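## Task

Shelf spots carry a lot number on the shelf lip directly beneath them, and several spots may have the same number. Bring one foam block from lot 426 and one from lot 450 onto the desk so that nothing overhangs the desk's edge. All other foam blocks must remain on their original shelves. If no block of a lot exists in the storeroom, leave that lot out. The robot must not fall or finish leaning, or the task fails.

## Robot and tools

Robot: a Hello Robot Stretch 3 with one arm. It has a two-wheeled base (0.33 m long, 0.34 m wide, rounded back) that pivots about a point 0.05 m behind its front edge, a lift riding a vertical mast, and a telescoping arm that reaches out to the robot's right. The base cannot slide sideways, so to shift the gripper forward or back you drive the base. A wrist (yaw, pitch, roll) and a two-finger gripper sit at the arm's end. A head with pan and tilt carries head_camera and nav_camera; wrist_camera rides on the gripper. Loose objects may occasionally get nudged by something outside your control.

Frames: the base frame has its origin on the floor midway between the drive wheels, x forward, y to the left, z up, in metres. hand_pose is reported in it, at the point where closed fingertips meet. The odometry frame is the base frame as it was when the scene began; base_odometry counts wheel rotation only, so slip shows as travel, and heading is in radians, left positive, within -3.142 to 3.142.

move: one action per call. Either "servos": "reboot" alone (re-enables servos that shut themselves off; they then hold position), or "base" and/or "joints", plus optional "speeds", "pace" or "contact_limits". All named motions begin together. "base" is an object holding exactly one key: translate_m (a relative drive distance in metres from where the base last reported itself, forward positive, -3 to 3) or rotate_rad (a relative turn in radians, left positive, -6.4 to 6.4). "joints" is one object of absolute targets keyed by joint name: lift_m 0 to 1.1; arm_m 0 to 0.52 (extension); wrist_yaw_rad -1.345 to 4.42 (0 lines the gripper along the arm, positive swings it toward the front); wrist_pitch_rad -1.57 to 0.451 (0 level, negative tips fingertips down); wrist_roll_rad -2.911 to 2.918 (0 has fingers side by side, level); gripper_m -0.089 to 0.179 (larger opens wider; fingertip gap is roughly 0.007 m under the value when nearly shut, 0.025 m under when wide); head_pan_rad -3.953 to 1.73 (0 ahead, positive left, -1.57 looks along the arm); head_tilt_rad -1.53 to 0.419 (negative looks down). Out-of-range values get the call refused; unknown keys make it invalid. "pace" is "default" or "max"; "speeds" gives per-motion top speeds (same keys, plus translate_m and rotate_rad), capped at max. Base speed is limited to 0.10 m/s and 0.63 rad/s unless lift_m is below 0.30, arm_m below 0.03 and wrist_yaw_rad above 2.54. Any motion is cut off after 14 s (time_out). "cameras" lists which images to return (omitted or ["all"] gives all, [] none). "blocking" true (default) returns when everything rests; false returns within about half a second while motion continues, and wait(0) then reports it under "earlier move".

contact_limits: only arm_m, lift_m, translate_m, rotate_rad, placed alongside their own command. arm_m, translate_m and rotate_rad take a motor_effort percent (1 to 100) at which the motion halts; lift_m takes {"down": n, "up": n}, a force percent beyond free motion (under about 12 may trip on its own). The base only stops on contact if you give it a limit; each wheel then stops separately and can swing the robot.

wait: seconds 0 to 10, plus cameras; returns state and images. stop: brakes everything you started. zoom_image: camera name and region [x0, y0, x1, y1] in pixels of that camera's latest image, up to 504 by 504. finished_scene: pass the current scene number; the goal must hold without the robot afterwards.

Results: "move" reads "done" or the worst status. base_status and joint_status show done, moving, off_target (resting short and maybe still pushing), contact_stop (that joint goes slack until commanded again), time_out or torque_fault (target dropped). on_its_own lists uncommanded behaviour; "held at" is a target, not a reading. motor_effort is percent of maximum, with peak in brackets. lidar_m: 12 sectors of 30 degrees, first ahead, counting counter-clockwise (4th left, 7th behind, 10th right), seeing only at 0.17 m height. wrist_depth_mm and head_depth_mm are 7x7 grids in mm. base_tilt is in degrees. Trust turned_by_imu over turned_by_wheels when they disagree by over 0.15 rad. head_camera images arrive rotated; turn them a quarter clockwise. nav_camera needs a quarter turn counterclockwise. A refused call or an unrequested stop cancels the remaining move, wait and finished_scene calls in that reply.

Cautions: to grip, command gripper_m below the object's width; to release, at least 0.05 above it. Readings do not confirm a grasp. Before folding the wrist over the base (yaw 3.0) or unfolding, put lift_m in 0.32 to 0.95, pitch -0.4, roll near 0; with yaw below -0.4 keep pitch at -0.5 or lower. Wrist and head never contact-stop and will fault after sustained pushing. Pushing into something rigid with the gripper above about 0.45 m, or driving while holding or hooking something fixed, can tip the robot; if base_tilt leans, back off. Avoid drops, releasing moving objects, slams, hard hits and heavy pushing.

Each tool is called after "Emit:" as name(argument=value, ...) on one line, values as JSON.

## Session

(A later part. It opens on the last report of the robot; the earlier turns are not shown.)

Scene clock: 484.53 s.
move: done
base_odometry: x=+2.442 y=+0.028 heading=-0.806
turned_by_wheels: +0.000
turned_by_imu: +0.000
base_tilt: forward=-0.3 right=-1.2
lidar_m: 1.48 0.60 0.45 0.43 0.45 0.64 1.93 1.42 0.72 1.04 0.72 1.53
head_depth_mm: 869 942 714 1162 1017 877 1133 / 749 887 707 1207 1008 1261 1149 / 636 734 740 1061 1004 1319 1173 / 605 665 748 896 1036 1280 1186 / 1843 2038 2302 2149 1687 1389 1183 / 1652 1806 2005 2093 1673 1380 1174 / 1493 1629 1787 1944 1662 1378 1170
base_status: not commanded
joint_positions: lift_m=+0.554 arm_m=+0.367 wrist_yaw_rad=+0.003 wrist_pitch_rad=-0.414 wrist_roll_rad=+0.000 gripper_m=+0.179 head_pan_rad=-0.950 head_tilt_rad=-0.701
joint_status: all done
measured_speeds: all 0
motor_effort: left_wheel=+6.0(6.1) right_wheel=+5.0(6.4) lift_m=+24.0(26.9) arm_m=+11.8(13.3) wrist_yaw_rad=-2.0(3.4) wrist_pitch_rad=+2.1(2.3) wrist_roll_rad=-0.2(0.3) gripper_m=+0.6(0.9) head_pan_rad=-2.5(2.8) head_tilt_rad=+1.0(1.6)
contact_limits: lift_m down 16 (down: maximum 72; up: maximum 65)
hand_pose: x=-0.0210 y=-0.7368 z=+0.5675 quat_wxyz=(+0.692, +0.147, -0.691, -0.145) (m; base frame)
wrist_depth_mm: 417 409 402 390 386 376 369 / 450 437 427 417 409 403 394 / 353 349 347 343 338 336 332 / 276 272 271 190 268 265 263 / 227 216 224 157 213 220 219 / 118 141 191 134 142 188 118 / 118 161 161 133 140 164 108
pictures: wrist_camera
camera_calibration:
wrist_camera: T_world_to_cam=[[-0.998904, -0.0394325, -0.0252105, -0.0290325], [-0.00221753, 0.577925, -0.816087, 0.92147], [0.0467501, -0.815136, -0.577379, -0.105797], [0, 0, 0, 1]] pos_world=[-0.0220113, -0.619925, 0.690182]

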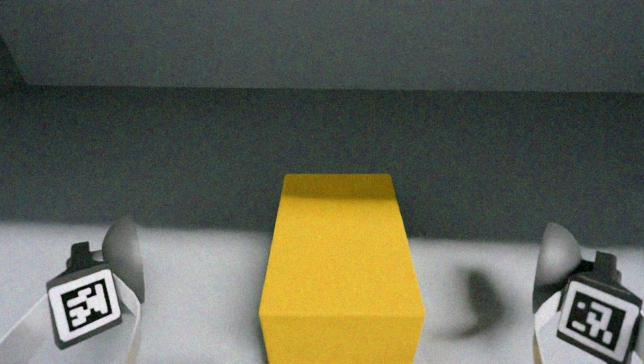

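Well aligned. Grip, lift, retract.

Emit:
move(joints={"gripper_m": 0.03}, cameras=[])

Emit:
move(joints={"lift_m": 0.64}, cameras=[])

Emit:
move(joints={"arm_m": 0.01}, speeds={"arm_m": 0.25}, cameras=["wrist_camera", "nav_camera"])

Scene clock: 494.90 s.
move: done
base_odometry: x=+2.442 y=+0.028 heading=-0.806
turned_by_wheels: +0.000
turned_by_imu: +0.000
base_tilt: forward=-0.3 right=-1.3
lidar_m: 1.49 0.59 0.44 0.43 0.45 0.63 1.93 1.43 0.72 1.03 0.72 1.53
head_depth_mm: 869 944 714 1158 1014 877 1134 / 749 886 710 1207 1009 1265 1148 / 636 735 741 1060 1000 1320 1172 / 605 664 750 897 1035 1280 1186 / 1845 2051 2322 2144 1689 1389 1184 / 1646 1809 2016 2089 1679 1380 1176 / 1488 1624 1785 1928 1660 1372 1167
base_status: not commanded
joint_positions: lift_m=+0.554 arm_m=+0.367 wrist_yaw_rad=+0.002 wrist_pitch_rad=-0.413 wrist_roll_rad=+0.000 gripper_m=+0.031 head_pan_rad=-0.950 head_tilt_rad=-0.700
joint_status: all done
measured_speeds: all 0
motor_effort: left_wheel=+5.5(6.0) right_wheel=+5.3(6.2) lift_m=+23.6(24.3) arm_m=+8.8(10.4) wrist_yaw_rad=-2.5(4.1) wrist_pitch_rad=+1.9(2.3) wrist_roll_rad=+0.0(0.3) gripper_m=-11.7(86.6) head_pan_rad=-1.9(2.4) head_tilt_rad=+3.3(4.0)
contact_limits: lift_m down 16 (down: maximum 72; up: maximum 65)
hand_pose: x=-0.0211 y=-0.7370 z=+0.5678 quat_wxyz=(+0.693, +0.146, -0.692, -0.145) (m; base frame)
wrist_depth_mm: 414 407 402 391 385 378 371 / 446 441 427 416 411 405 396 / 354 352 348 344 339 338 335 / 276 276 274 192 269 268 264 / 227 226 157 158 158 221 220 / 193 192 128 135 127 188 187 / 168 158 162 134 136 155 163
pictures: none
No camera images: "cameras" was empty.

Scene clock: 496.50 s.
move: done
base_odometry: x=+2.442 y=+0.028 heading=-0.806
turned_by_wheels: +0.000
turned_by_imu: +0.000
base_tilt: forward=-0.3 right=-1.0
lidar_m: 1.49 0.59 0.44 0.43 0.45 0.64 1.93 1.43 0.71 1.04 0.72 1.53
head_depth_mm: 867 946 715 1160 1015 875 1133 / 747 888 709 1209 1007 1262 1148 / 636 734 743 1057 1003 1322 1176 / 603 666 748 894 1035 1279 1186 / 1830 2045 2312 2152 1682 1388 1179 / 1648 1805 2016 2100 1680 1379 1173 / 1498 1622 1774 1947 1664 1375 1172
base_status: not commanded
joint_positions: lift_m=+0.640 arm_m=+0.367 wrist_yaw_rad=+0.002 wrist_pitch_rad=-0.414 wrist_roll_rad=+0.000 gripper_m=+0.031 head_pan_rad=-0.950 head_tilt_rad=-0.700
joint_status: all done
measured_speeds: all 0
motor_effort: left_wheel=+5.8(6.0) right_wheel=+5.1(6.0) lift_m=+28.4(31.4) arm_m=+8.6(9.4) wrist_yaw_rad=-2.0(3.8) wrist_pitch_rad=+2.1(2.3) wrist_roll_rad=+0.1(0.3) gripper_m=-11.1(11.7) head_pan_rad=-2.0(2.2) head_tilt_rad=+2.7(3.6)
hand_pose: x=-0.0211 y=-0.7369 z=+0.6536 quat_wxyz=(+0.692, +0.146, -0.691, -0.145) (m; base frame)
wrist_depth_mm: 416 411 400 395 384 381 370 / 455 448 441 425 418 408 400 / 489 494 481 466 459 449 439 / 434 430 423 186 413 415 413 / 355 350 156 157 156 343 341 / 299 308 129 136 129 292 290 / 260 108 245 135 137 248 253
pictures: none
No camera images: "cameras" was empty.

Scene clock: 499.97 s.
move: done
base_odometry: x=+2.442 y=+0.028 heading=-0.806
turned_by_wheels: +0.000
turned_by_imu: +0.000
base_tilt: forward=-0.2 right=-1.2
lidar_m: 1.49 0.59 0.45 0.43 0.45 0.64 1.93 1.42 0.72 1.04 0.72 1.53
head_depth_mm: 868 946 715 1164 1013 875 583 / 749 886 709 1206 1010 1260 1138 / 635 734 743 1061 1003 1323 1171 / 604 669 749 897 1041 1284 1189 / 1849 2037 2316 2152 1677 1386 1178 / 1654 1805 2008 2102 1678 1380 1178 / 1498 1629 1791 1940 1657 1374 1167
base_status: not commanded
joint_positions: lift_m=+0.640 arm_m=+0.010 wrist_yaw_rad=+0.002 wrist_pitch_rad=-0.414 wrist_roll_rad=+0.000 gripper_m=+0.031 head_pan_rad=-0.950 head_tilt_rad=-0.700
joint_status: all done
measured_speeds: all 0
motor_effort: left_wheel=+5.6(6.4) right_wheel=+5.5(6.0) lift_m=+26.3(27.3) arm_m=-12.1(14.1) wrist_yaw_rad=-2.1(3.3) wrist_pitch_rad=+2.2(2.3) wrist_roll_rad=-0.3(0.3) gripper_m=-11.4(11.6) head_pan_rad=-1.6(2.3) head_tilt_rad=+2.4(3.7)
hand_pose: x=-0.0211 y=-0.3798 z=+0.6535 quat_wxyz=(+0.692, +0.146, -0.691, -0.145) (m; base frame)
wrist_depth_mm: 528 725 756 728 725 716 581 / 531 687 752 738 732 714 577 / 505 550 544 541 531 528 523 / 446 436 426 186 418 420 413 / 537 756 154 156 156 840 511 / 606 659 129 136 128 816 559 / 859 108 729 135 137 708 560
pictures: nav_camera (sideways), wrist_camera
camera_calibration:
nav_camera: T_world_to_cam=[[0.376537, -0.49736, 0.781571, -0.976012], [-0.802535, -0.596564, 0.00700787, 0.0459518], [0.462772, -0.629877, -0.623777, 0.762159], [0, 0, 0, 1]] pos_world=[0.0516765, 0.0220509, 1.23792]
wrist_camera: T_world_to_cam=[[-0.998933, -0.038682, -0.0252121, -0.01267], [-0.00178433, 0.577968, -0.816058, 0.785324], [0.0461385, -0.815142, -0.577421, 0.234881], [0, 0, 0, 1]] pos_world=[-0.0220923, -0.262921, 0.776176]

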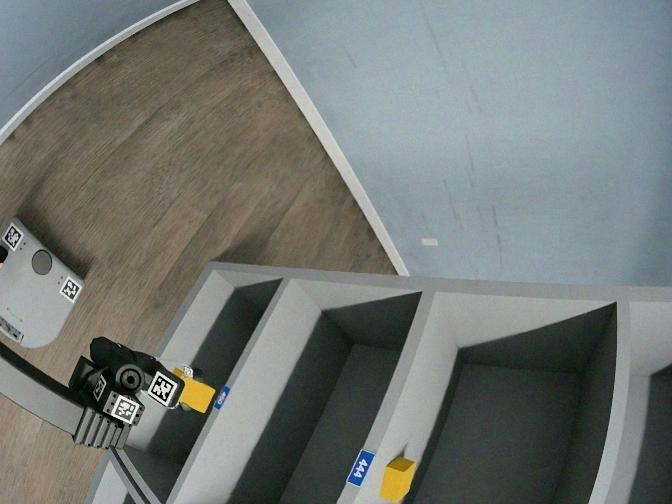

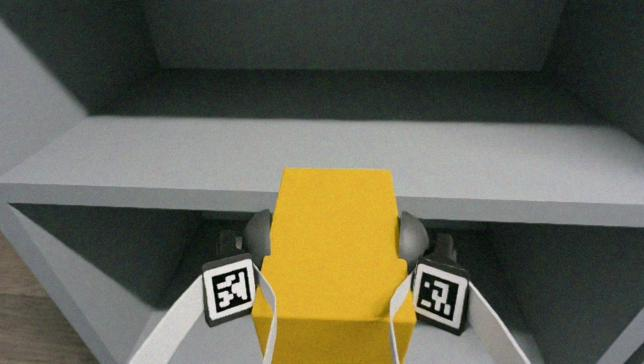

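Emit:
move(base={"translate_m": 0.84}, contact_limits={"translate_m": 40}, cameras=[])

Emit:
move(base={"rotate_rad": 1.602}, joints={"head_pan_rad": -2.8, "head_tilt_rad": -0.4}, cameras=["nav_camera", "wrist_camera"])

Scene clock: 562.60 s.
move: done
base_odometry: x=+3.024 y=-0.579 heading=-0.806
turned_by_wheels: +0.000
turned_by_imu: +0.000
base_tilt: forward=-0.2 right=-1.1
lidar_m: 0.65 0.56 0.42 0.41 0.42 0.60 1.81 1.39 0.72 2.26 0.89 0.67
head_depth_mm: 1432 1772 2333 2236 1735 1416 583 / 1184 1403 1730 2044 1728 1412 1179 / 1005 1157 1367 1666 1710 1404 1188 / 874 988 1137 1338 1557 1396 1186 / 775 859 971 1115 1309 1376 1179 / 693 762 850 956 1095 1264 1176 / 629 685 755 834 939 1071 1143
base_status: done
joint_positions: lift_m=+0.640 arm_m=+0.010 wrist_yaw_rad=+0.002 wrist_pitch_rad=-0.414 wrist_roll_rad=+0.000 gripper_m=+0.031 head_pan_rad=-0.950 head_tilt_rad=-0.700
joint_status: not commanded
measured_speeds: all 0
motor_effort: left_wheel=+3.6(10.6) right_wheel=+5.7(10.7) lift_m=+26.4(30.0) arm_m=+5.7(7.8) wrist_yaw_rad=-2.7(3.9) wrist_pitch_rad=+2.1(2.3) wrist_roll_rad=+0.1(0.4) gripper_m=-11.1(11.7) head_pan_rad=-0.6(1.8) head_tilt_rad=+0.5(2.7)
contact_limits: translate_m 40 (maximum 100)
hand_pose: x=-0.0211 y=-0.3798 z=+0.6535 quat_wxyz=(+0.692, +0.146, -0.691, -0.145) (m; base frame)
wrist_depth_mm: 818 - - - - - 528 / 807 - - - - - 519 / 815 - - - - 831 522 / 812 - - 186 - 819 513 / 828 - 154 157 156 809 512 / 812 - 129 136 129 745 541 / 781 108 807 135 133 682 708
pictures: none
No camera images: "cameras" was empty.

Scene clock: 566.23 s.
move: done
base_odometry: x=+3.024 y=-0.579 heading=+0.795
turned_by_wheels: +1.602
turned_by_imu: +1.576
base_tilt: forward=-0.2 right=-1.2
lidar_m: 0.40 0.43 0.60 1.94 1.44 0.72 2.15 0.88 0.67 0.65 0.55 0.41
head_depth_mm: 2843 3000 3160 3314 2561 1849 1462 / 2837 3042 3290 3469 2513 1836 1448 / 1977 2204 2480 2853 2498 1824 1438 / 1480 1603 1742 1918 2119 1811 1436 / 1188 1257 1347 1448 1560 1637 1422 / 986 1036 1095 1164 1231 1317 1336 / 846 881 923 970 1017 1075 1142
base_status: done
joint_positions: lift_m=+0.640 arm_m=+0.010 wrist_yaw_rad=+0.002 wrist_pitch_rad=-0.414 wrist_roll_rad=+0.000 gripper_m=+0.031 head_pan_rad=-2.801 head_tilt_rad=-0.399
joint_status: all done
measured_speeds: all 0
motor_effort: left_wheel=-8.5(12.9) right_wheel=+8.8(12.2) lift_m=+25.7(27.1) arm_m=+2.6(7.6) wrist_yaw_rad=-1.2(3.6) wrist_pitch_rad=+2.1(2.3) wrist_roll_rad=-0.2(0.3) gripper_m=-11.2(11.7) head_pan_rad=+3.3(4.3) head_tilt_rad=-4.5(7.9)
hand_pose: x=-0.0211 y=-0.3798 z=+0.6535 quat_wxyz=(+0.692, +0.146, -0.691, -0.145) (m; base frame)
wrist_depth_mm: 392 383 375 362 357 350 339 / 431 420 410 402 386 380 371 / 466 460 447 439 425 412 401 / 498 514 502 186 457 453 442 / 502 580 156 156 156 503 486 / 483 630 129 136 128 555 552 / 487 108 737 135 133 627 628
pictures: nav_camera (sideways), wrist_camera
camera_calibration:
nav_camera: T_world_to_cam=[[-0.337775, -0.137715, 0.931098, -1.16666], [-0.348539, 0.937215, 0.01218, 0.0364451], [-0.874316, -0.32041, -0.364566, 0.433047], [0, 0, 0, 1]] pos_world=[-0.00274517, -0.0560705, 1.2437]
wrist_camera: T_world_to_cam=[[-0.998933, -0.0386832, -0.0252099, -0.0126721], [-0.00178677, 0.577968, -0.816058, 0.78533], [0.0461382, -0.815142, -0.57742, 0.234875], [0, 0, 0, 1]] pos_world=[-0.0220921, -0.262929, 0.776177]

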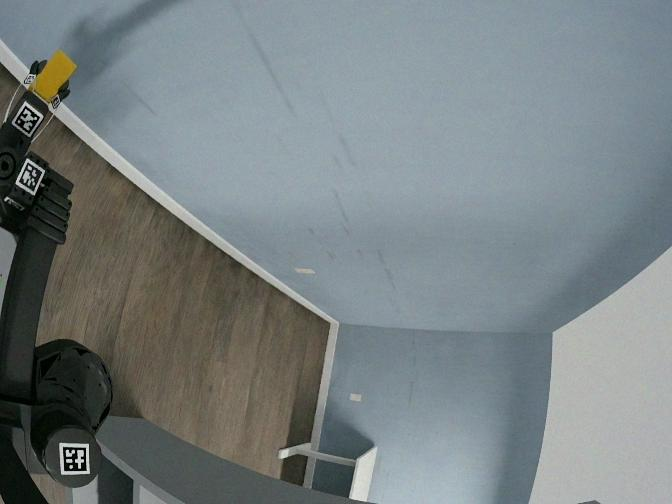

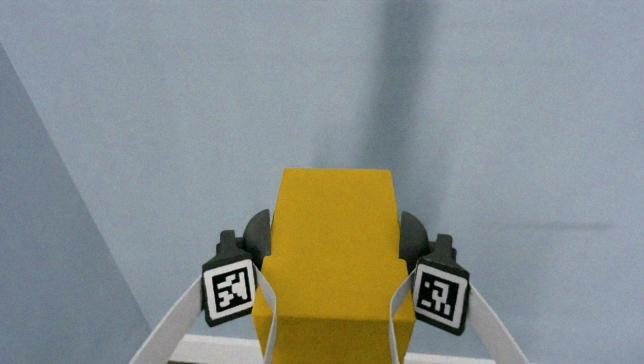

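Emit:
move(base={"translate_m": -1.0}, contact_limits={"translate_m": 40}, cameras=[])

Emit:
move(base={"translate_m": -0.93}, contact_limits={"translate_m": 40}, cameras=["nav_camera"])

Scene clock: 596.97 s.
move: done
base_odometry: x=+2.323 y=-1.293 heading=+0.795
turned_by_wheels: +0.000
turned_by_imu: -0.001
base_tilt: forward=-0.2 right=-1.2
lidar_m: 1.40 0.57 0.43 0.42 2.76 2.06 2.00 0.81 0.61 0.60 0.63 0.90
head_depth_mm: 1980 2087 2210 2346 2419 1844 1451 / 2042 2153 2290 2449 2519 1842 1445 / 1820 2033 2278 2497 2445 1824 1437 / 1364 1477 1611 1764 1962 1806 1430 / 1088 1159 1237 1333 1437 1562 1431 / 909 957 1009 1069 1135 1213 1296 / 781 812 852 895 940 996 1053
base_status: done
joint_positions: lift_m=+0.640 arm_m=+0.010 wrist_yaw_rad=+0.002 wrist_pitch_rad=-0.414 wrist_roll_rad=+0.000 gripper_m=+0.031 head_pan_rad=-2.800 head_tilt_rad=-0.400
joint_status: not commanded
measured_speeds: all 0
motor_effort: left_wheel=-4.6(12.4) right_wheel=-7.7(12.0) lift_m=+23.7(25.1) arm_m=-9.1(12.9) wrist_yaw_rad=-1.8(3.7) wrist_pitch_rad=+2.1(2.3) wrist_roll_rad=+0.3(0.3) gripper_m=-11.1(11.8) head_pan_rad=+2.9(3.8) head_tilt_rad=-0.4(4.5)
contact_limits: translate_m 40 (maximum 100)
hand_pose: x=-0.0211 y=-0.3798 z=+0.6535 quat_wxyz=(+0.692, +0.146, -0.691, -0.145) (m; base frame)
wrist_depth_mm: 341 334 326 318 312 303 297 / 376 365 355 347 339 328 324 / 417 402 393 380 369 359 351 / 461 445 438 186 399 395 384 / 530 508 156 157 157 442 430 / 606 583 129 136 129 485 478 / 713 108 642 135 133 548 549
pictures: none
No camera images: "cameras" was empty.

Scene clock: 607.37 s.
move: done
base_odometry: x=+1.672 y=-1.957 heading=+0.795
turned_by_wheels: +0.000
turned_by_imu: +0.000
base_tilt: forward=-0.3 right=-1.3
lidar_m: 2.32 0.98 1.28 3.76 1.95 1.29 1.44 0.75 0.57 0.56 0.59 0.83
head_depth_mm: 1190 1256 1319 1402 1496 1607 1456 / 1234 1300 1377 1470 1574 1671 1444 / 1281 1351 1439 1537 1648 1751 1441 / 1261 1353 1455 1566 1704 1743 1428 / 1006 1070 1148 1228 1325 1442 1379 / 839 884 935 986 1049 1119 1200 / 719 750 784 825 867 916 975
base_status: done
joint_positions: lift_m=+0.640 arm_m=+0.010 wrist_yaw_rad=+0.002 wrist_pitch_rad=-0.414 wrist_roll_rad=+0.000 gripper_m=+0.031 head_pan_rad=-2.800 head_tilt_rad=-0.400
joint_status: not commanded
measured_speeds: all 0
motor_effort: left_wheel=-6.6(12.6) right_wheel=-4.6(13.0) lift_m=+24.7(25.7) arm_m=-5.6(10.0) wrist_yaw_rad=-1.5(4.1) wrist_pitch_rad=+2.2(2.3) wrist_roll_rad=+0.1(0.4) gripper_m=-11.2(11.7) head_pan_rad=+2.3(3.5) head_tilt_rad=+2.9(3.8)
contact_limits: translate_m 40 (maximum 100)
hand_pose: x=-0.0211 y=-0.3798 z=+0.6535 quat_wxyz=(+0.692, +0.146, -0.691, -0.145) (m; base frame)
wrist_depth_mm: 296 287 282 275 269 262 257 / 325 319 308 299 293 287 278 / 356 348 339 329 321 312 306 / 401 388 375 186 344 343 334 / 454 438 157 156 156 382 368 / 526 498 128 136 128 419 417 / 615 542 549 135 133 471 476
pictures: nav_camera (sideways)
camera_calibration:
nav_camera: T_world_to_cam=[[-0.338504, -0.138463, 0.930722, -1.16616], [-0.349734, 0.93677, 0.0121639, 0.0364734], [-0.873556, -0.321388, -0.365526, 0.434291], [0, 0, 0, 1]] pos_world=[-0.00261781, -0.0560616, 1.24367]

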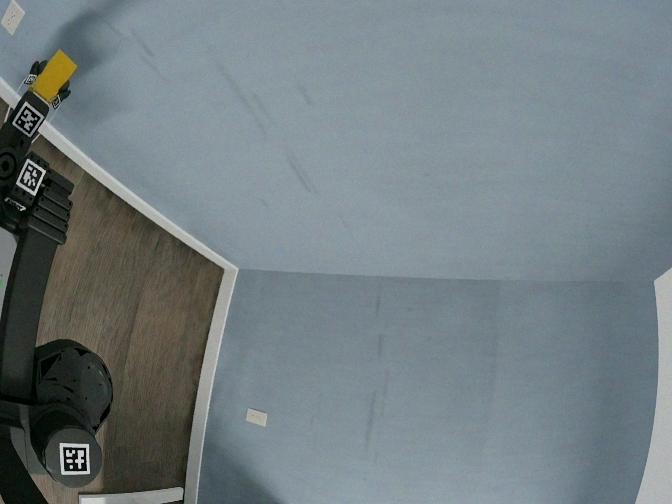

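Emit:
move(base={"rotate_rad": -1.648}, joints={"head_pan_rad": -1.75, "head_tilt_rad": -0.55}, cameras=[])

Emit:
move(base={"translate_m": -1.1}, joints={"lift_m": 0.86}, contact_limits={"translate_m": 40}, cameras=["nav_camera"])

Scene clock: 625.27 s.
move: done
base_odometry: x=+1.672 y=-1.957 heading=-0.852
turned_by_wheels: -1.648
turned_by_imu: -1.622
base_tilt: forward=-0.4 right=-1.2
lidar_m: 0.55 0.57 0.77 2.06 1.06 1.20 3.18 1.73 1.29 1.44 0.80 0.58
head_depth_mm: 1303 1427 1590 1745 1919 1545 1304 / 1276 1398 1554 1748 1895 1572 1297 / 1248 1363 1511 1693 1864 1576 1289 / 1219 1334 1466 1655 1818 1562 1283 / 1196 1306 1434 1603 1776 1550 618 / 1178 1280 1402 1557 1763 1546 1270 / 1154 1253 1370 1517 1704 1528 1265
base_status: done
joint_positions: lift_m=+0.640 arm_m=+0.010 wrist_yaw_rad=+0.002 wrist_pitch_rad=-0.414 wrist_roll_rad=+0.000 gripper_m=+0.031 head_pan_rad=-1.749 head_tilt_rad=-0.550
joint_status: all done
measured_speeds: all 0
motor_effort: left_wheel=+7.2(11.7) right_wheel=-10.1(14.4) lift_m=+25.4(25.8) arm_m=-13.0(13.0) wrist_yaw_rad=-2.1(3.5) wrist_pitch_rad=+2.2(2.3) wrist_roll_rad=+0.2(0.3) gripper_m=-10.9(11.6) head_pan_rad=-3.1(5.8) head_tilt_rad=-4.3(7.0)
hand_pose: x=-0.0211 y=-0.3798 z=+0.6535 quat_wxyz=(+0.692, +0.146, -0.691, -0.145) (m; base frame)
wrist_depth_mm: 747 - - - - - - / 755 - - - - - - / 754 - - - - - - / 744 - - 186 - - - / 721 - 154 157 156 - - / 752 909 129 136 128 977 956 / 716 108 815 135 133 817 833
pictures: none
No camera images: "cameras" was empty.

Scene clock: 637.37 s.
move: done
base_odometry: x=+0.948 y=-1.129 heading=-0.852
turned_by_wheels: +0.000
turned_by_imu: -0.001
base_tilt: forward=-0.4 right=-1.3
lidar_m: 1.65 1.71 0.87 0.84 0.87 1.17 2.65 1.39 0.91 0.99 1.03 1.71
head_depth_mm: 1314 1453 1611 1264 983 1592 - / 1289 1408 1571 1245 973 1535 - / 1259 1384 1532 1236 929 1519 - / 1232 1350 1492 1219 919 1471 345 / 1215 1321 1451 1211 913 490 304 / 1189 1291 1422 1197 872 1496 1235 / 1168 1271 1388 1184 863 1404 1242
base_status: done
joint_positions: lift_m=+0.860 arm_m=+0.010 wrist_yaw_rad=+0.002 wrist_pitch_rad=-0.415 wrist_roll_rad=+0.000 gripper_m=+0.031 head_pan_rad=-1.750 head_tilt_rad=-0.550
joint_status: all done
measured_speeds: all 0
motor_effort: left_wheel=-0.8(8.9) right_wheel=-11.2(15.3) lift_m=+28.4(32.0) arm_m=-0.1(12.4) wrist_yaw_rad=-2.7(3.5) wrist_pitch_rad=+2.2(2.4) wrist_roll_rad=+0.0(0.3) gripper_m=-10.7(11.7) head_pan_rad=-3.0(4.0) head_tilt_rad=-4.2(5.7)
contact_limits: translate_m 40 (maximum 100)
hand_pose: x=-0.0211 y=-0.3798 z=+0.8734 quat_wxyz=(+0.692, +0.146, -0.691, -0.145) (m; base frame)
wrist_depth_mm: - - - - - - - / - - 865 847 849 831 810 / - 626 618 615 609 606 594 / - 539 511 186 497 498 495 / - - 154 157 157 - - / - - 129 136 128 - - / - 108 - 135 133 - -
pictures: nav_camera (sideways)
camera_calibration:
nav_camera: T_world_to_cam=[[-0.0723676, -0.495072, 0.865833, -1.08313], [-0.986872, 0.161212, 0.00969441, 0.043577], [-0.144382, -0.853765, -0.500239, 0.60514], [0, 0, 0, 1]] pos_world=[0.0519924, -0.0266065, 1.24011]

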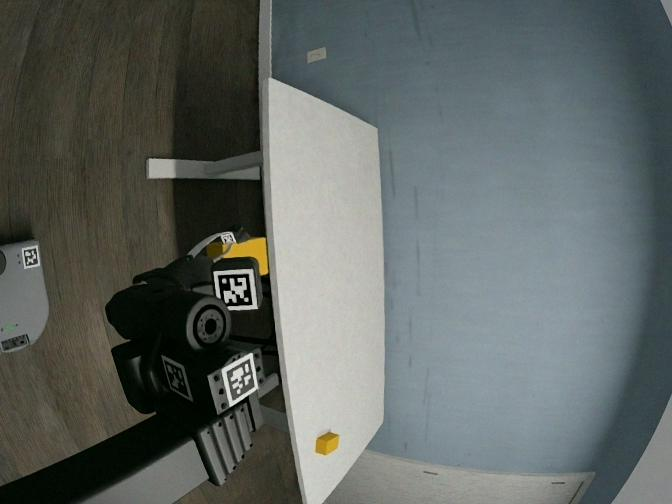

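Emit:
move(joints={"arm_m": 0.4}, speeds={"arm_m": 0.25}, cameras=[])

Emit:
move(joints={"lift_m": 0.752}, contact_limits={"lift_m": {"down": 16}}, cameras=["nav_camera", "wrist_camera"])

Emit:
move(joints={"lift_m": 0.735}, speeds={"lift_m": 0.03}, contact_limits={"lift_m": {"down": 13}}, cameras=["wrist_camera", "nav_camera"])

Scene clock: 656.73 s.
move: done
base_odometry: x=+0.948 y=-1.129 heading=-0.852
turned_by_wheels: +0.000
turned_by_imu: +0.000
base_tilt: forward=-0.3 right=-1.1
lidar_m: 1.65 1.71 0.87 0.84 0.87 1.18 2.65 1.39 0.91 1.00 1.03 1.72
head_depth_mm: 1314 1447 1608 1264 984 1597 - / 1283 1414 1565 1245 934 291 - / 1257 1383 1524 1234 345 1470 1291 / 1238 1353 1489 535 882 1515 1278 / 1219 1322 1434 539 910 1555 1279 / 1187 1294 1419 1137 870 1544 1276 / 1167 1268 1388 1182 864 1410 1241
base_status: not commanded
joint_positions: lift_m=+0.860 arm_m=+0.400 wrist_yaw_rad=+0.002 wrist_pitch_rad=-0.415 wrist_roll_rad=+0.000 gripper_m=+0.031 head_pan_rad=-1.750 head_tilt_rad=-0.550
joint_status: all done
measured_speeds: all 0
motor_effort: left_wheel=-0.1(1.3) right_wheel=-11.6(12.3) lift_m=+27.0(28.5) arm_m=+13.5(14.8) wrist_yaw_rad=-2.0(3.7) wrist_pitch_rad=+2.2(2.4) wrist_roll_rad=-0.1(0.5) gripper_m=-10.6(11.7) head_pan_rad=-2.5(3.8) head_tilt_rad=-3.0(4.1)
contact_limits: translate_m 40 (maximum 100)
hand_pose: x=-0.0211 y=-0.7698 z=+0.8734 quat_wxyz=(+0.692, +0.146, -0.691, -0.145) (m; base frame)
wrist_depth_mm: 792 775 762 761 755 754 748 / 867 813 808 792 810 808 792 / 962 620 613 606 606 594 597 / 493 486 485 186 478 472 469 / 402 403 156 157 156 391 388 / 342 342 129 136 128 331 332 / 297 107 282 135 137 283 289
pictures: none
No camera images: "cameras" was empty.

Scene clock: 658.53 s.
move: done
base_odometry: x=+0.948 y=-1.129 heading=-0.852
turned_by_wheels: +0.000
turned_by_imu: +0.000
base_tilt: forward=-0.3 right=-1.2
lidar_m: 1.65 1.71 0.88 0.84 0.87 1.18 2.65 1.39 0.91 1.00 1.04 1.72
head_depth_mm: 1313 1445 1604 1263 985 1591 1303 / 1291 1412 1567 1247 975 1529 350 / 1264 1385 1524 1236 923 393 331 / 1235 1349 1485 1227 571 1428 1284 / 1209 1320 1454 1212 605 1555 1275 / 1192 1295 1421 1199 836 1542 1275 / 1168 1272 1387 1182 863 1404 1236
base_status: not commanded
joint_positions: lift_m=+0.752 arm_m=+0.400 wrist_yaw_rad=+0.002 wrist_pitch_rad=-0.415 wrist_roll_rad=+0.000 gripper_m=+0.031 head_pan_rad=-1.750 head_tilt_rad=-0.550
joint_status: all done
measured_speeds: all 0
motor_effort: left_wheel=-0.9(1.3) right_wheel=-11.3(12.2) lift_m=+26.1(28.8) arm_m=+12.0(13.7) wrist_yaw_rad=-1.4(3.3) wrist_pitch_rad=+2.2(2.3) wrist_roll_rad=+0.1(0.3) gripper_m=-10.6(11.6) head_pan_rad=-2.6(3.2) head_tilt_rad=-2.7(3.8)
contact_limits: lift_m down 16 (down: maximum 72; up: maximum 65); translate_m 40 (maximum 100)
hand_pose: x=-0.0211 y=-0.7698 z=+0.7654 quat_wxyz=(+0.692, +0.146, -0.691, -0.145) (m; base frame)
wrist_depth_mm: 781 764 749 736 751 744 725 / 832 516 508 506 499 492 480 / 377 373 373 366 361 359 356 / 297 296 291 187 286 283 282 / 242 241 161 157 156 236 233 / 206 206 129 136 128 201 200 / 179 108 173 135 143 166 175
pictures: nav_camera (sideways), wrist_camera
camera_calibration:
nav_camera: T_world_to_cam=[[-0.0724154, -0.495065, 0.865833, -1.08313], [-0.986857, 0.161307, 0.00969441, 0.0435769], [-0.144464, -0.853751, -0.500239, 0.605141], [0, 0, 0, 1]] pos_world=[0.0519898, -0.0266109, 1.24011]
wrist_camera: T_world_to_cam=[[-0.998933, -0.0386729, -0.0252251, -0.024916], [-0.00178465, 0.578253, -0.815855, 1.1021], [0.046138, -0.81494, -0.577705, -0.0179953], [0, 0, 0, 1]] pos_world=[-0.0220923, -0.652924, 0.888133]

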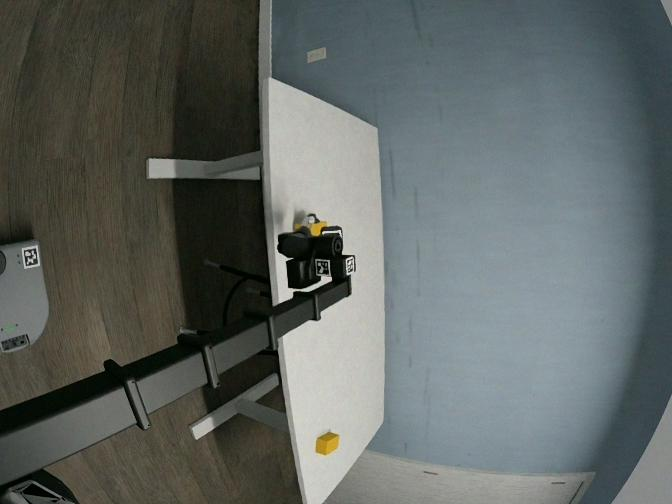

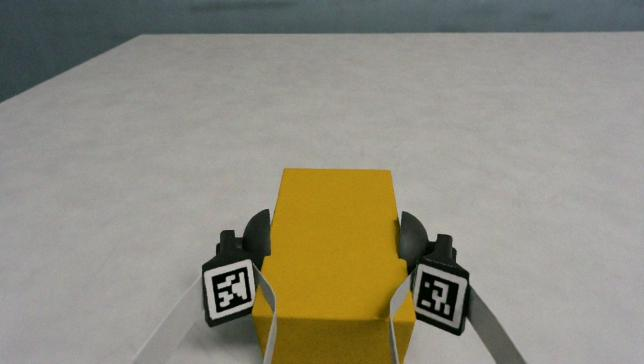

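Scene clock: 659.53 s.
move: done
base_odometry: x=+0.948 y=-1.129 heading=-0.852
turned_by_wheels: +0.000
turned_by_imu: +0.000
base_tilt: forward=-0.5 right=-1.3
lidar_m: 1.65 1.71 0.87 0.84 0.87 1.17 2.66 1.40 0.91 1.00 1.03 1.72
head_depth_mm: 1314 1451 1609 1264 984 1598 1301 / 1287 1414 1566 1247 977 1536 1297 / 1262 1381 1529 1236 925 418 348 / 1236 1356 1487 1221 576 1430 1285 / 1209 1320 1461 1212 601 1555 1280 / 1186 1295 1424 1199 840 1543 1274 / 1166 1267 1387 1187 867 1410 1240
base_status: not commanded
joint_positions: lift_m=+0.735 arm_m=+0.400 wrist_yaw_rad=+0.002 wrist_pitch_rad=-0.389 wrist_roll_rad=+0.000 gripper_m=+0.031 head_pan_rad=-1.750 head_tilt_rad=-0.550
joint_status: all done
measured_speeds: all 0
motor_effort: left_wheel=-1.0(1.3) right_wheel=-11.4(12.0) lift_m=+18.9(25.4) arm_m=+11.4(12.1) wrist_yaw_rad=-1.8(3.4) wrist_pitch_rad=-2.5(2.9) wrist_roll_rad=-0.1(0.3) gripper_m=-11.3(11.7) head_pan_rad=-2.7(3.2) head_tilt_rad=-3.3(4.0)
contact_limits: lift_m down 13 (down: maximum 72; up: maximum 65); translate_m 40 (maximum 100)
hand_pose: x=-0.0211 y=-0.7729 z=+0.7542 quat_wxyz=(+0.694, +0.138, -0.693, -0.136) (m; base frame)
wrist_depth_mm: 775 762 744 746 745 722 733 / 809 522 511 508 498 493 486 / 371 367 359 360 356 353 349 / 285 282 280 195 275 272 272 / 231 230 160 159 159 224 222 / 194 199 128 135 128 189 188 / 168 107 162 133 134 156 164
pictures: nav_camera (sideways), wrist_camera
camera_calibration:
nav_camera: T_world_to_cam=[[-0.0724154, -0.495065, 0.865833, -1.08313], [-0.986857, 0.161307, 0.00969441, 0.0435769], [-0.144464, -0.853751, -0.500239, 0.605141], [0, 0, 0, 1]] pos_world=[0.0519898, -0.0266109, 1.24011]
wrist_camera: T_world_to_cam=[[-0.998932, -0.0393282, -0.0242705, -0.0265358], [-0.00175863, 0.557141, -0.830416, 1.08946], [0.0461809, -0.829486, -0.556615, -0.0541666], [0, 0, 0, 1]] pos_world=[-0.02209, -0.652955, 0.873909]

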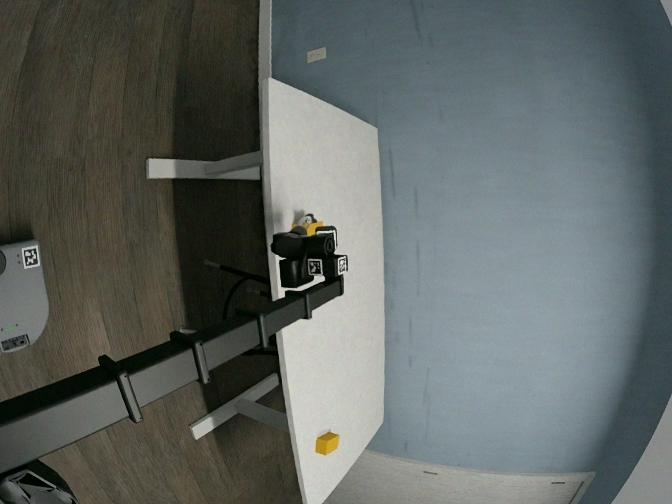

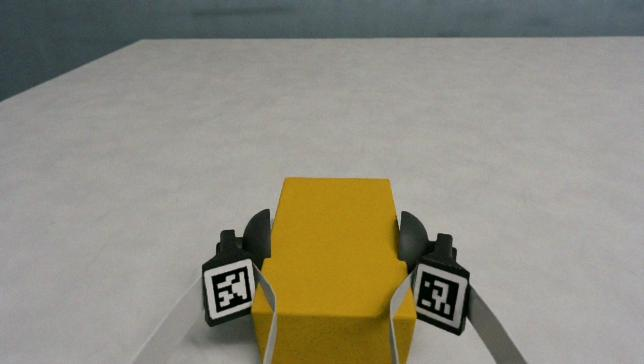

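Contact confirmed (pitch −0.389). Release, lift, retract.

Emit:
move(joints={"gripper_m": 0.179}, cameras=[])

Emit:
move(joints={"lift_m": 0.85}, cameras=[])

Emit:
move(joints={"arm_m": 0.05}, speeds={"arm_m": 0.3}, cameras=["nav_camera"])

Scene clock: 672.37 s.
move: done
base_odometry: x=+0.948 y=-1.129 heading=-0.852
turned_by_wheels: +0.000
turned_by_imu: +0.000
base_tilt: forward=-0.2 right=-1.2
lidar_m: 1.65 1.70 0.87 0.84 0.87 1.18 2.65 1.40 0.91 1.00 1.04 1.72
head_depth_mm: 1313 1453 1608 1260 983 1596 1302 / 1294 1412 1570 1249 975 1538 1294 / 1267 1380 1531 1231 929 419 348 / 1235 1348 1490 1225 575 1424 1283 / 1211 1329 1452 1207 601 1553 1277 / 1189 1294 1419 1199 833 1548 1275 / 1166 1268 1386 1184 864 1407 1233
base_status: not commanded
joint_positions: lift_m=+0.735 arm_m=+0.400 wrist_yaw_rad=+0.002 wrist_pitch_rad=-0.412 wrist_roll_rad=+0.000 gripper_m=+0.179 head_pan_rad=-1.750 head_tilt_rad=-0.550
joint_status: all done
measured_speeds: all 0
motor_effort: left_wheel=-0.3(1.1) right_wheel=-11.1(11.8) lift_m=+29.4(29.7) arm_m=+7.7(9.4) wrist_yaw_rad=-2.9(3.6) wrist_pitch_rad=+1.6(2.7) wrist_roll_rad=-0.2(0.3) gripper_m=+0.8(84.0) head_pan_rad=-2.4(2.9) head_tilt_rad=-2.6(3.4)
contact_limits: lift_m down 13 (down: maximum 72; up: maximum 65); translate_m 40 (maximum 100)
hand_pose: x=-0.0211 y=-0.7702 z=+0.7491 quat_wxyz=(+0.693, +0.145, -0.692, -0.144) (m; base frame)
wrist_depth_mm: 789 754 753 753 711 701 675 / 473 470 460 455 448 442 440 / 342 339 336 331 327 327 324 / 267 264 263 182 259 257 255 / 219 216 216 150 206 213 211 / 118 141 184 128 135 181 121 / 118 157 160 139 151 158 110
pictures: none
No camera images: "cameras" was empty.

Scene clock: 674.23 s.
move: done
base_odometry: x=+0.948 y=-1.129 heading=-0.852
turned_by_wheels: +0.000
turned_by_imu: +0.000
base_tilt: forward=-0.3 right=-1.2
lidar_m: 1.65 1.71 0.87 0.84 0.87 1.18 2.64 1.40 0.91 1.00 1.03 1.72
head_depth_mm: 1319 1456 1615 1263 984 1594 - / 1289 1413 1553 1242 938 303 - / 1261 1386 1527 1242 350 324 1260 / 1240 1353 1492 545 853 1514 1278 / 1209 1320 1458 546 848 1548 1275 / 1187 1292 1416 1193 868 1546 1268 / 1167 1265 1388 1180 866 1412 1238
base_status: not commanded
joint_positions: lift_m=+0.850 arm_m=+0.400 wrist_yaw_rad=+0.002 wrist_pitch_rad=-0.412 wrist_roll_rad=+0.000 gripper_m=+0.179 head_pan_rad=-1.750 head_tilt_rad=-0.550
joint_status: all done
measured_speeds: all 0
motor_effort: left_wheel=-0.7(1.1) right_wheel=-11.4(11.8) lift_m=+27.3(32.7) arm_m=+6.0(8.1) wrist_yaw_rad=-2.2(3.3) wrist_pitch_rad=+1.9(2.0) wrist_roll_rad=+0.2(0.3) gripper_m=+0.8(1.0) head_pan_rad=-2.7(2.8) head_tilt_rad=-2.1(3.5)
contact_limits: translate_m 40 (maximum 100)
hand_pose: x=-0.0211 y=-0.7701 z=+0.8640 quat_wxyz=(+0.693, +0.146, -0.692, -0.144) (m; base frame)
wrist_depth_mm: 780 778 762 758 759 761 748 / 861 833 823 804 802 789 787 / 932 608 599 590 587 584 570 / 475 468 472 463 460 456 456 / 392 387 384 383 379 381 372 / 118 142 326 323 324 321 121 / 118 278 285 234 281 273 110
pictures: none
No camera images: "cameras" was empty.

Scene clock: 677.67 s.
move: done
base_odometry: x=+0.948 y=-1.129 heading=-0.852
turned_by_wheels: +0.000
turned_by_imu: +0.000
base_tilt: forward=-0.4 right=-1.2
lidar_m: 1.65 1.70 0.88 0.84 0.87 1.18 2.65 1.39 0.91 1.00 1.04 1.72
head_depth_mm: 1321 1447 1609 1259 982 1587 - / 1292 1411 1565 1252 975 1668 - / 1260 1385 1530 1233 928 1672 - / 1237 1349 1491 1223 920 1374 - / 1213 1326 1458 1208 879 346 - / 1191 1293 1425 1199 868 1538 1214 / 1170 1268 1391 1186 864 1307 1240
base_status: not commanded
joint_positions: lift_m=+0.850 arm_m=+0.050 wrist_yaw_rad=+0.002 wrist_pitch_rad=-0.412 wrist_roll_rad=+0.000 gripper_m=+0.179 head_pan_rad=-1.750 head_tilt_rad=-0.550
joint_status: all done
measured_speeds: all 0
motor_effort: left_wheel=-0.6(1.0) right_wheel=-10.7(11.7) lift_m=+26.6(27.3) arm_m=-11.1(15.0) wrist_yaw_rad=-2.1(3.6) wrist_pitch_rad=+1.8(1.9) wrist_roll_rad=+0.2(0.3) gripper_m=+0.6(1.0) head_pan_rad=-1.3(2.7) head_tilt_rad=-2.0(3.3)
contact_limits: translate_m 40 (maximum 100)
hand_pose: x=-0.0211 y=-0.4201 z=+0.8639 quat_wxyz=(+0.693, +0.146, -0.692, -0.144) (m; base frame)
wrist_depth_mm: - - - - - - - / - - 830 820 809 794 791 / - 602 599 548 589 590 579 / 521 472 469 468 462 466 458 / - - - - - - - / 119 142 - - - - 121 / 118 - - - - - 110
pictures: nav_camera (sideways)
camera_calibration:
nav_camera: T_world_to_cam=[[-0.0724155, -0.495065, 0.865833, -1.08313], [-0.986857, 0.161307, 0.00969441, 0.0435769], [-0.144464, -0.853751, -0.500239, 0.605141], [0, 0, 0, 1]] pos_world=[0.0519898, -0.026611, 1.24011]

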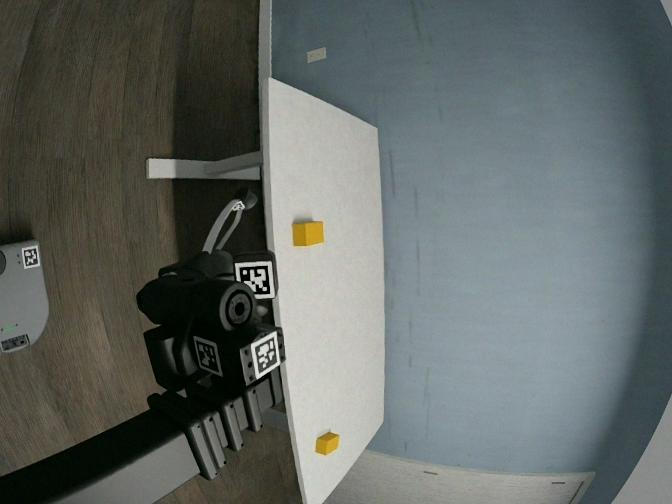

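Emit:
finished_scene(scene=3)

The scene is finished: the task was done.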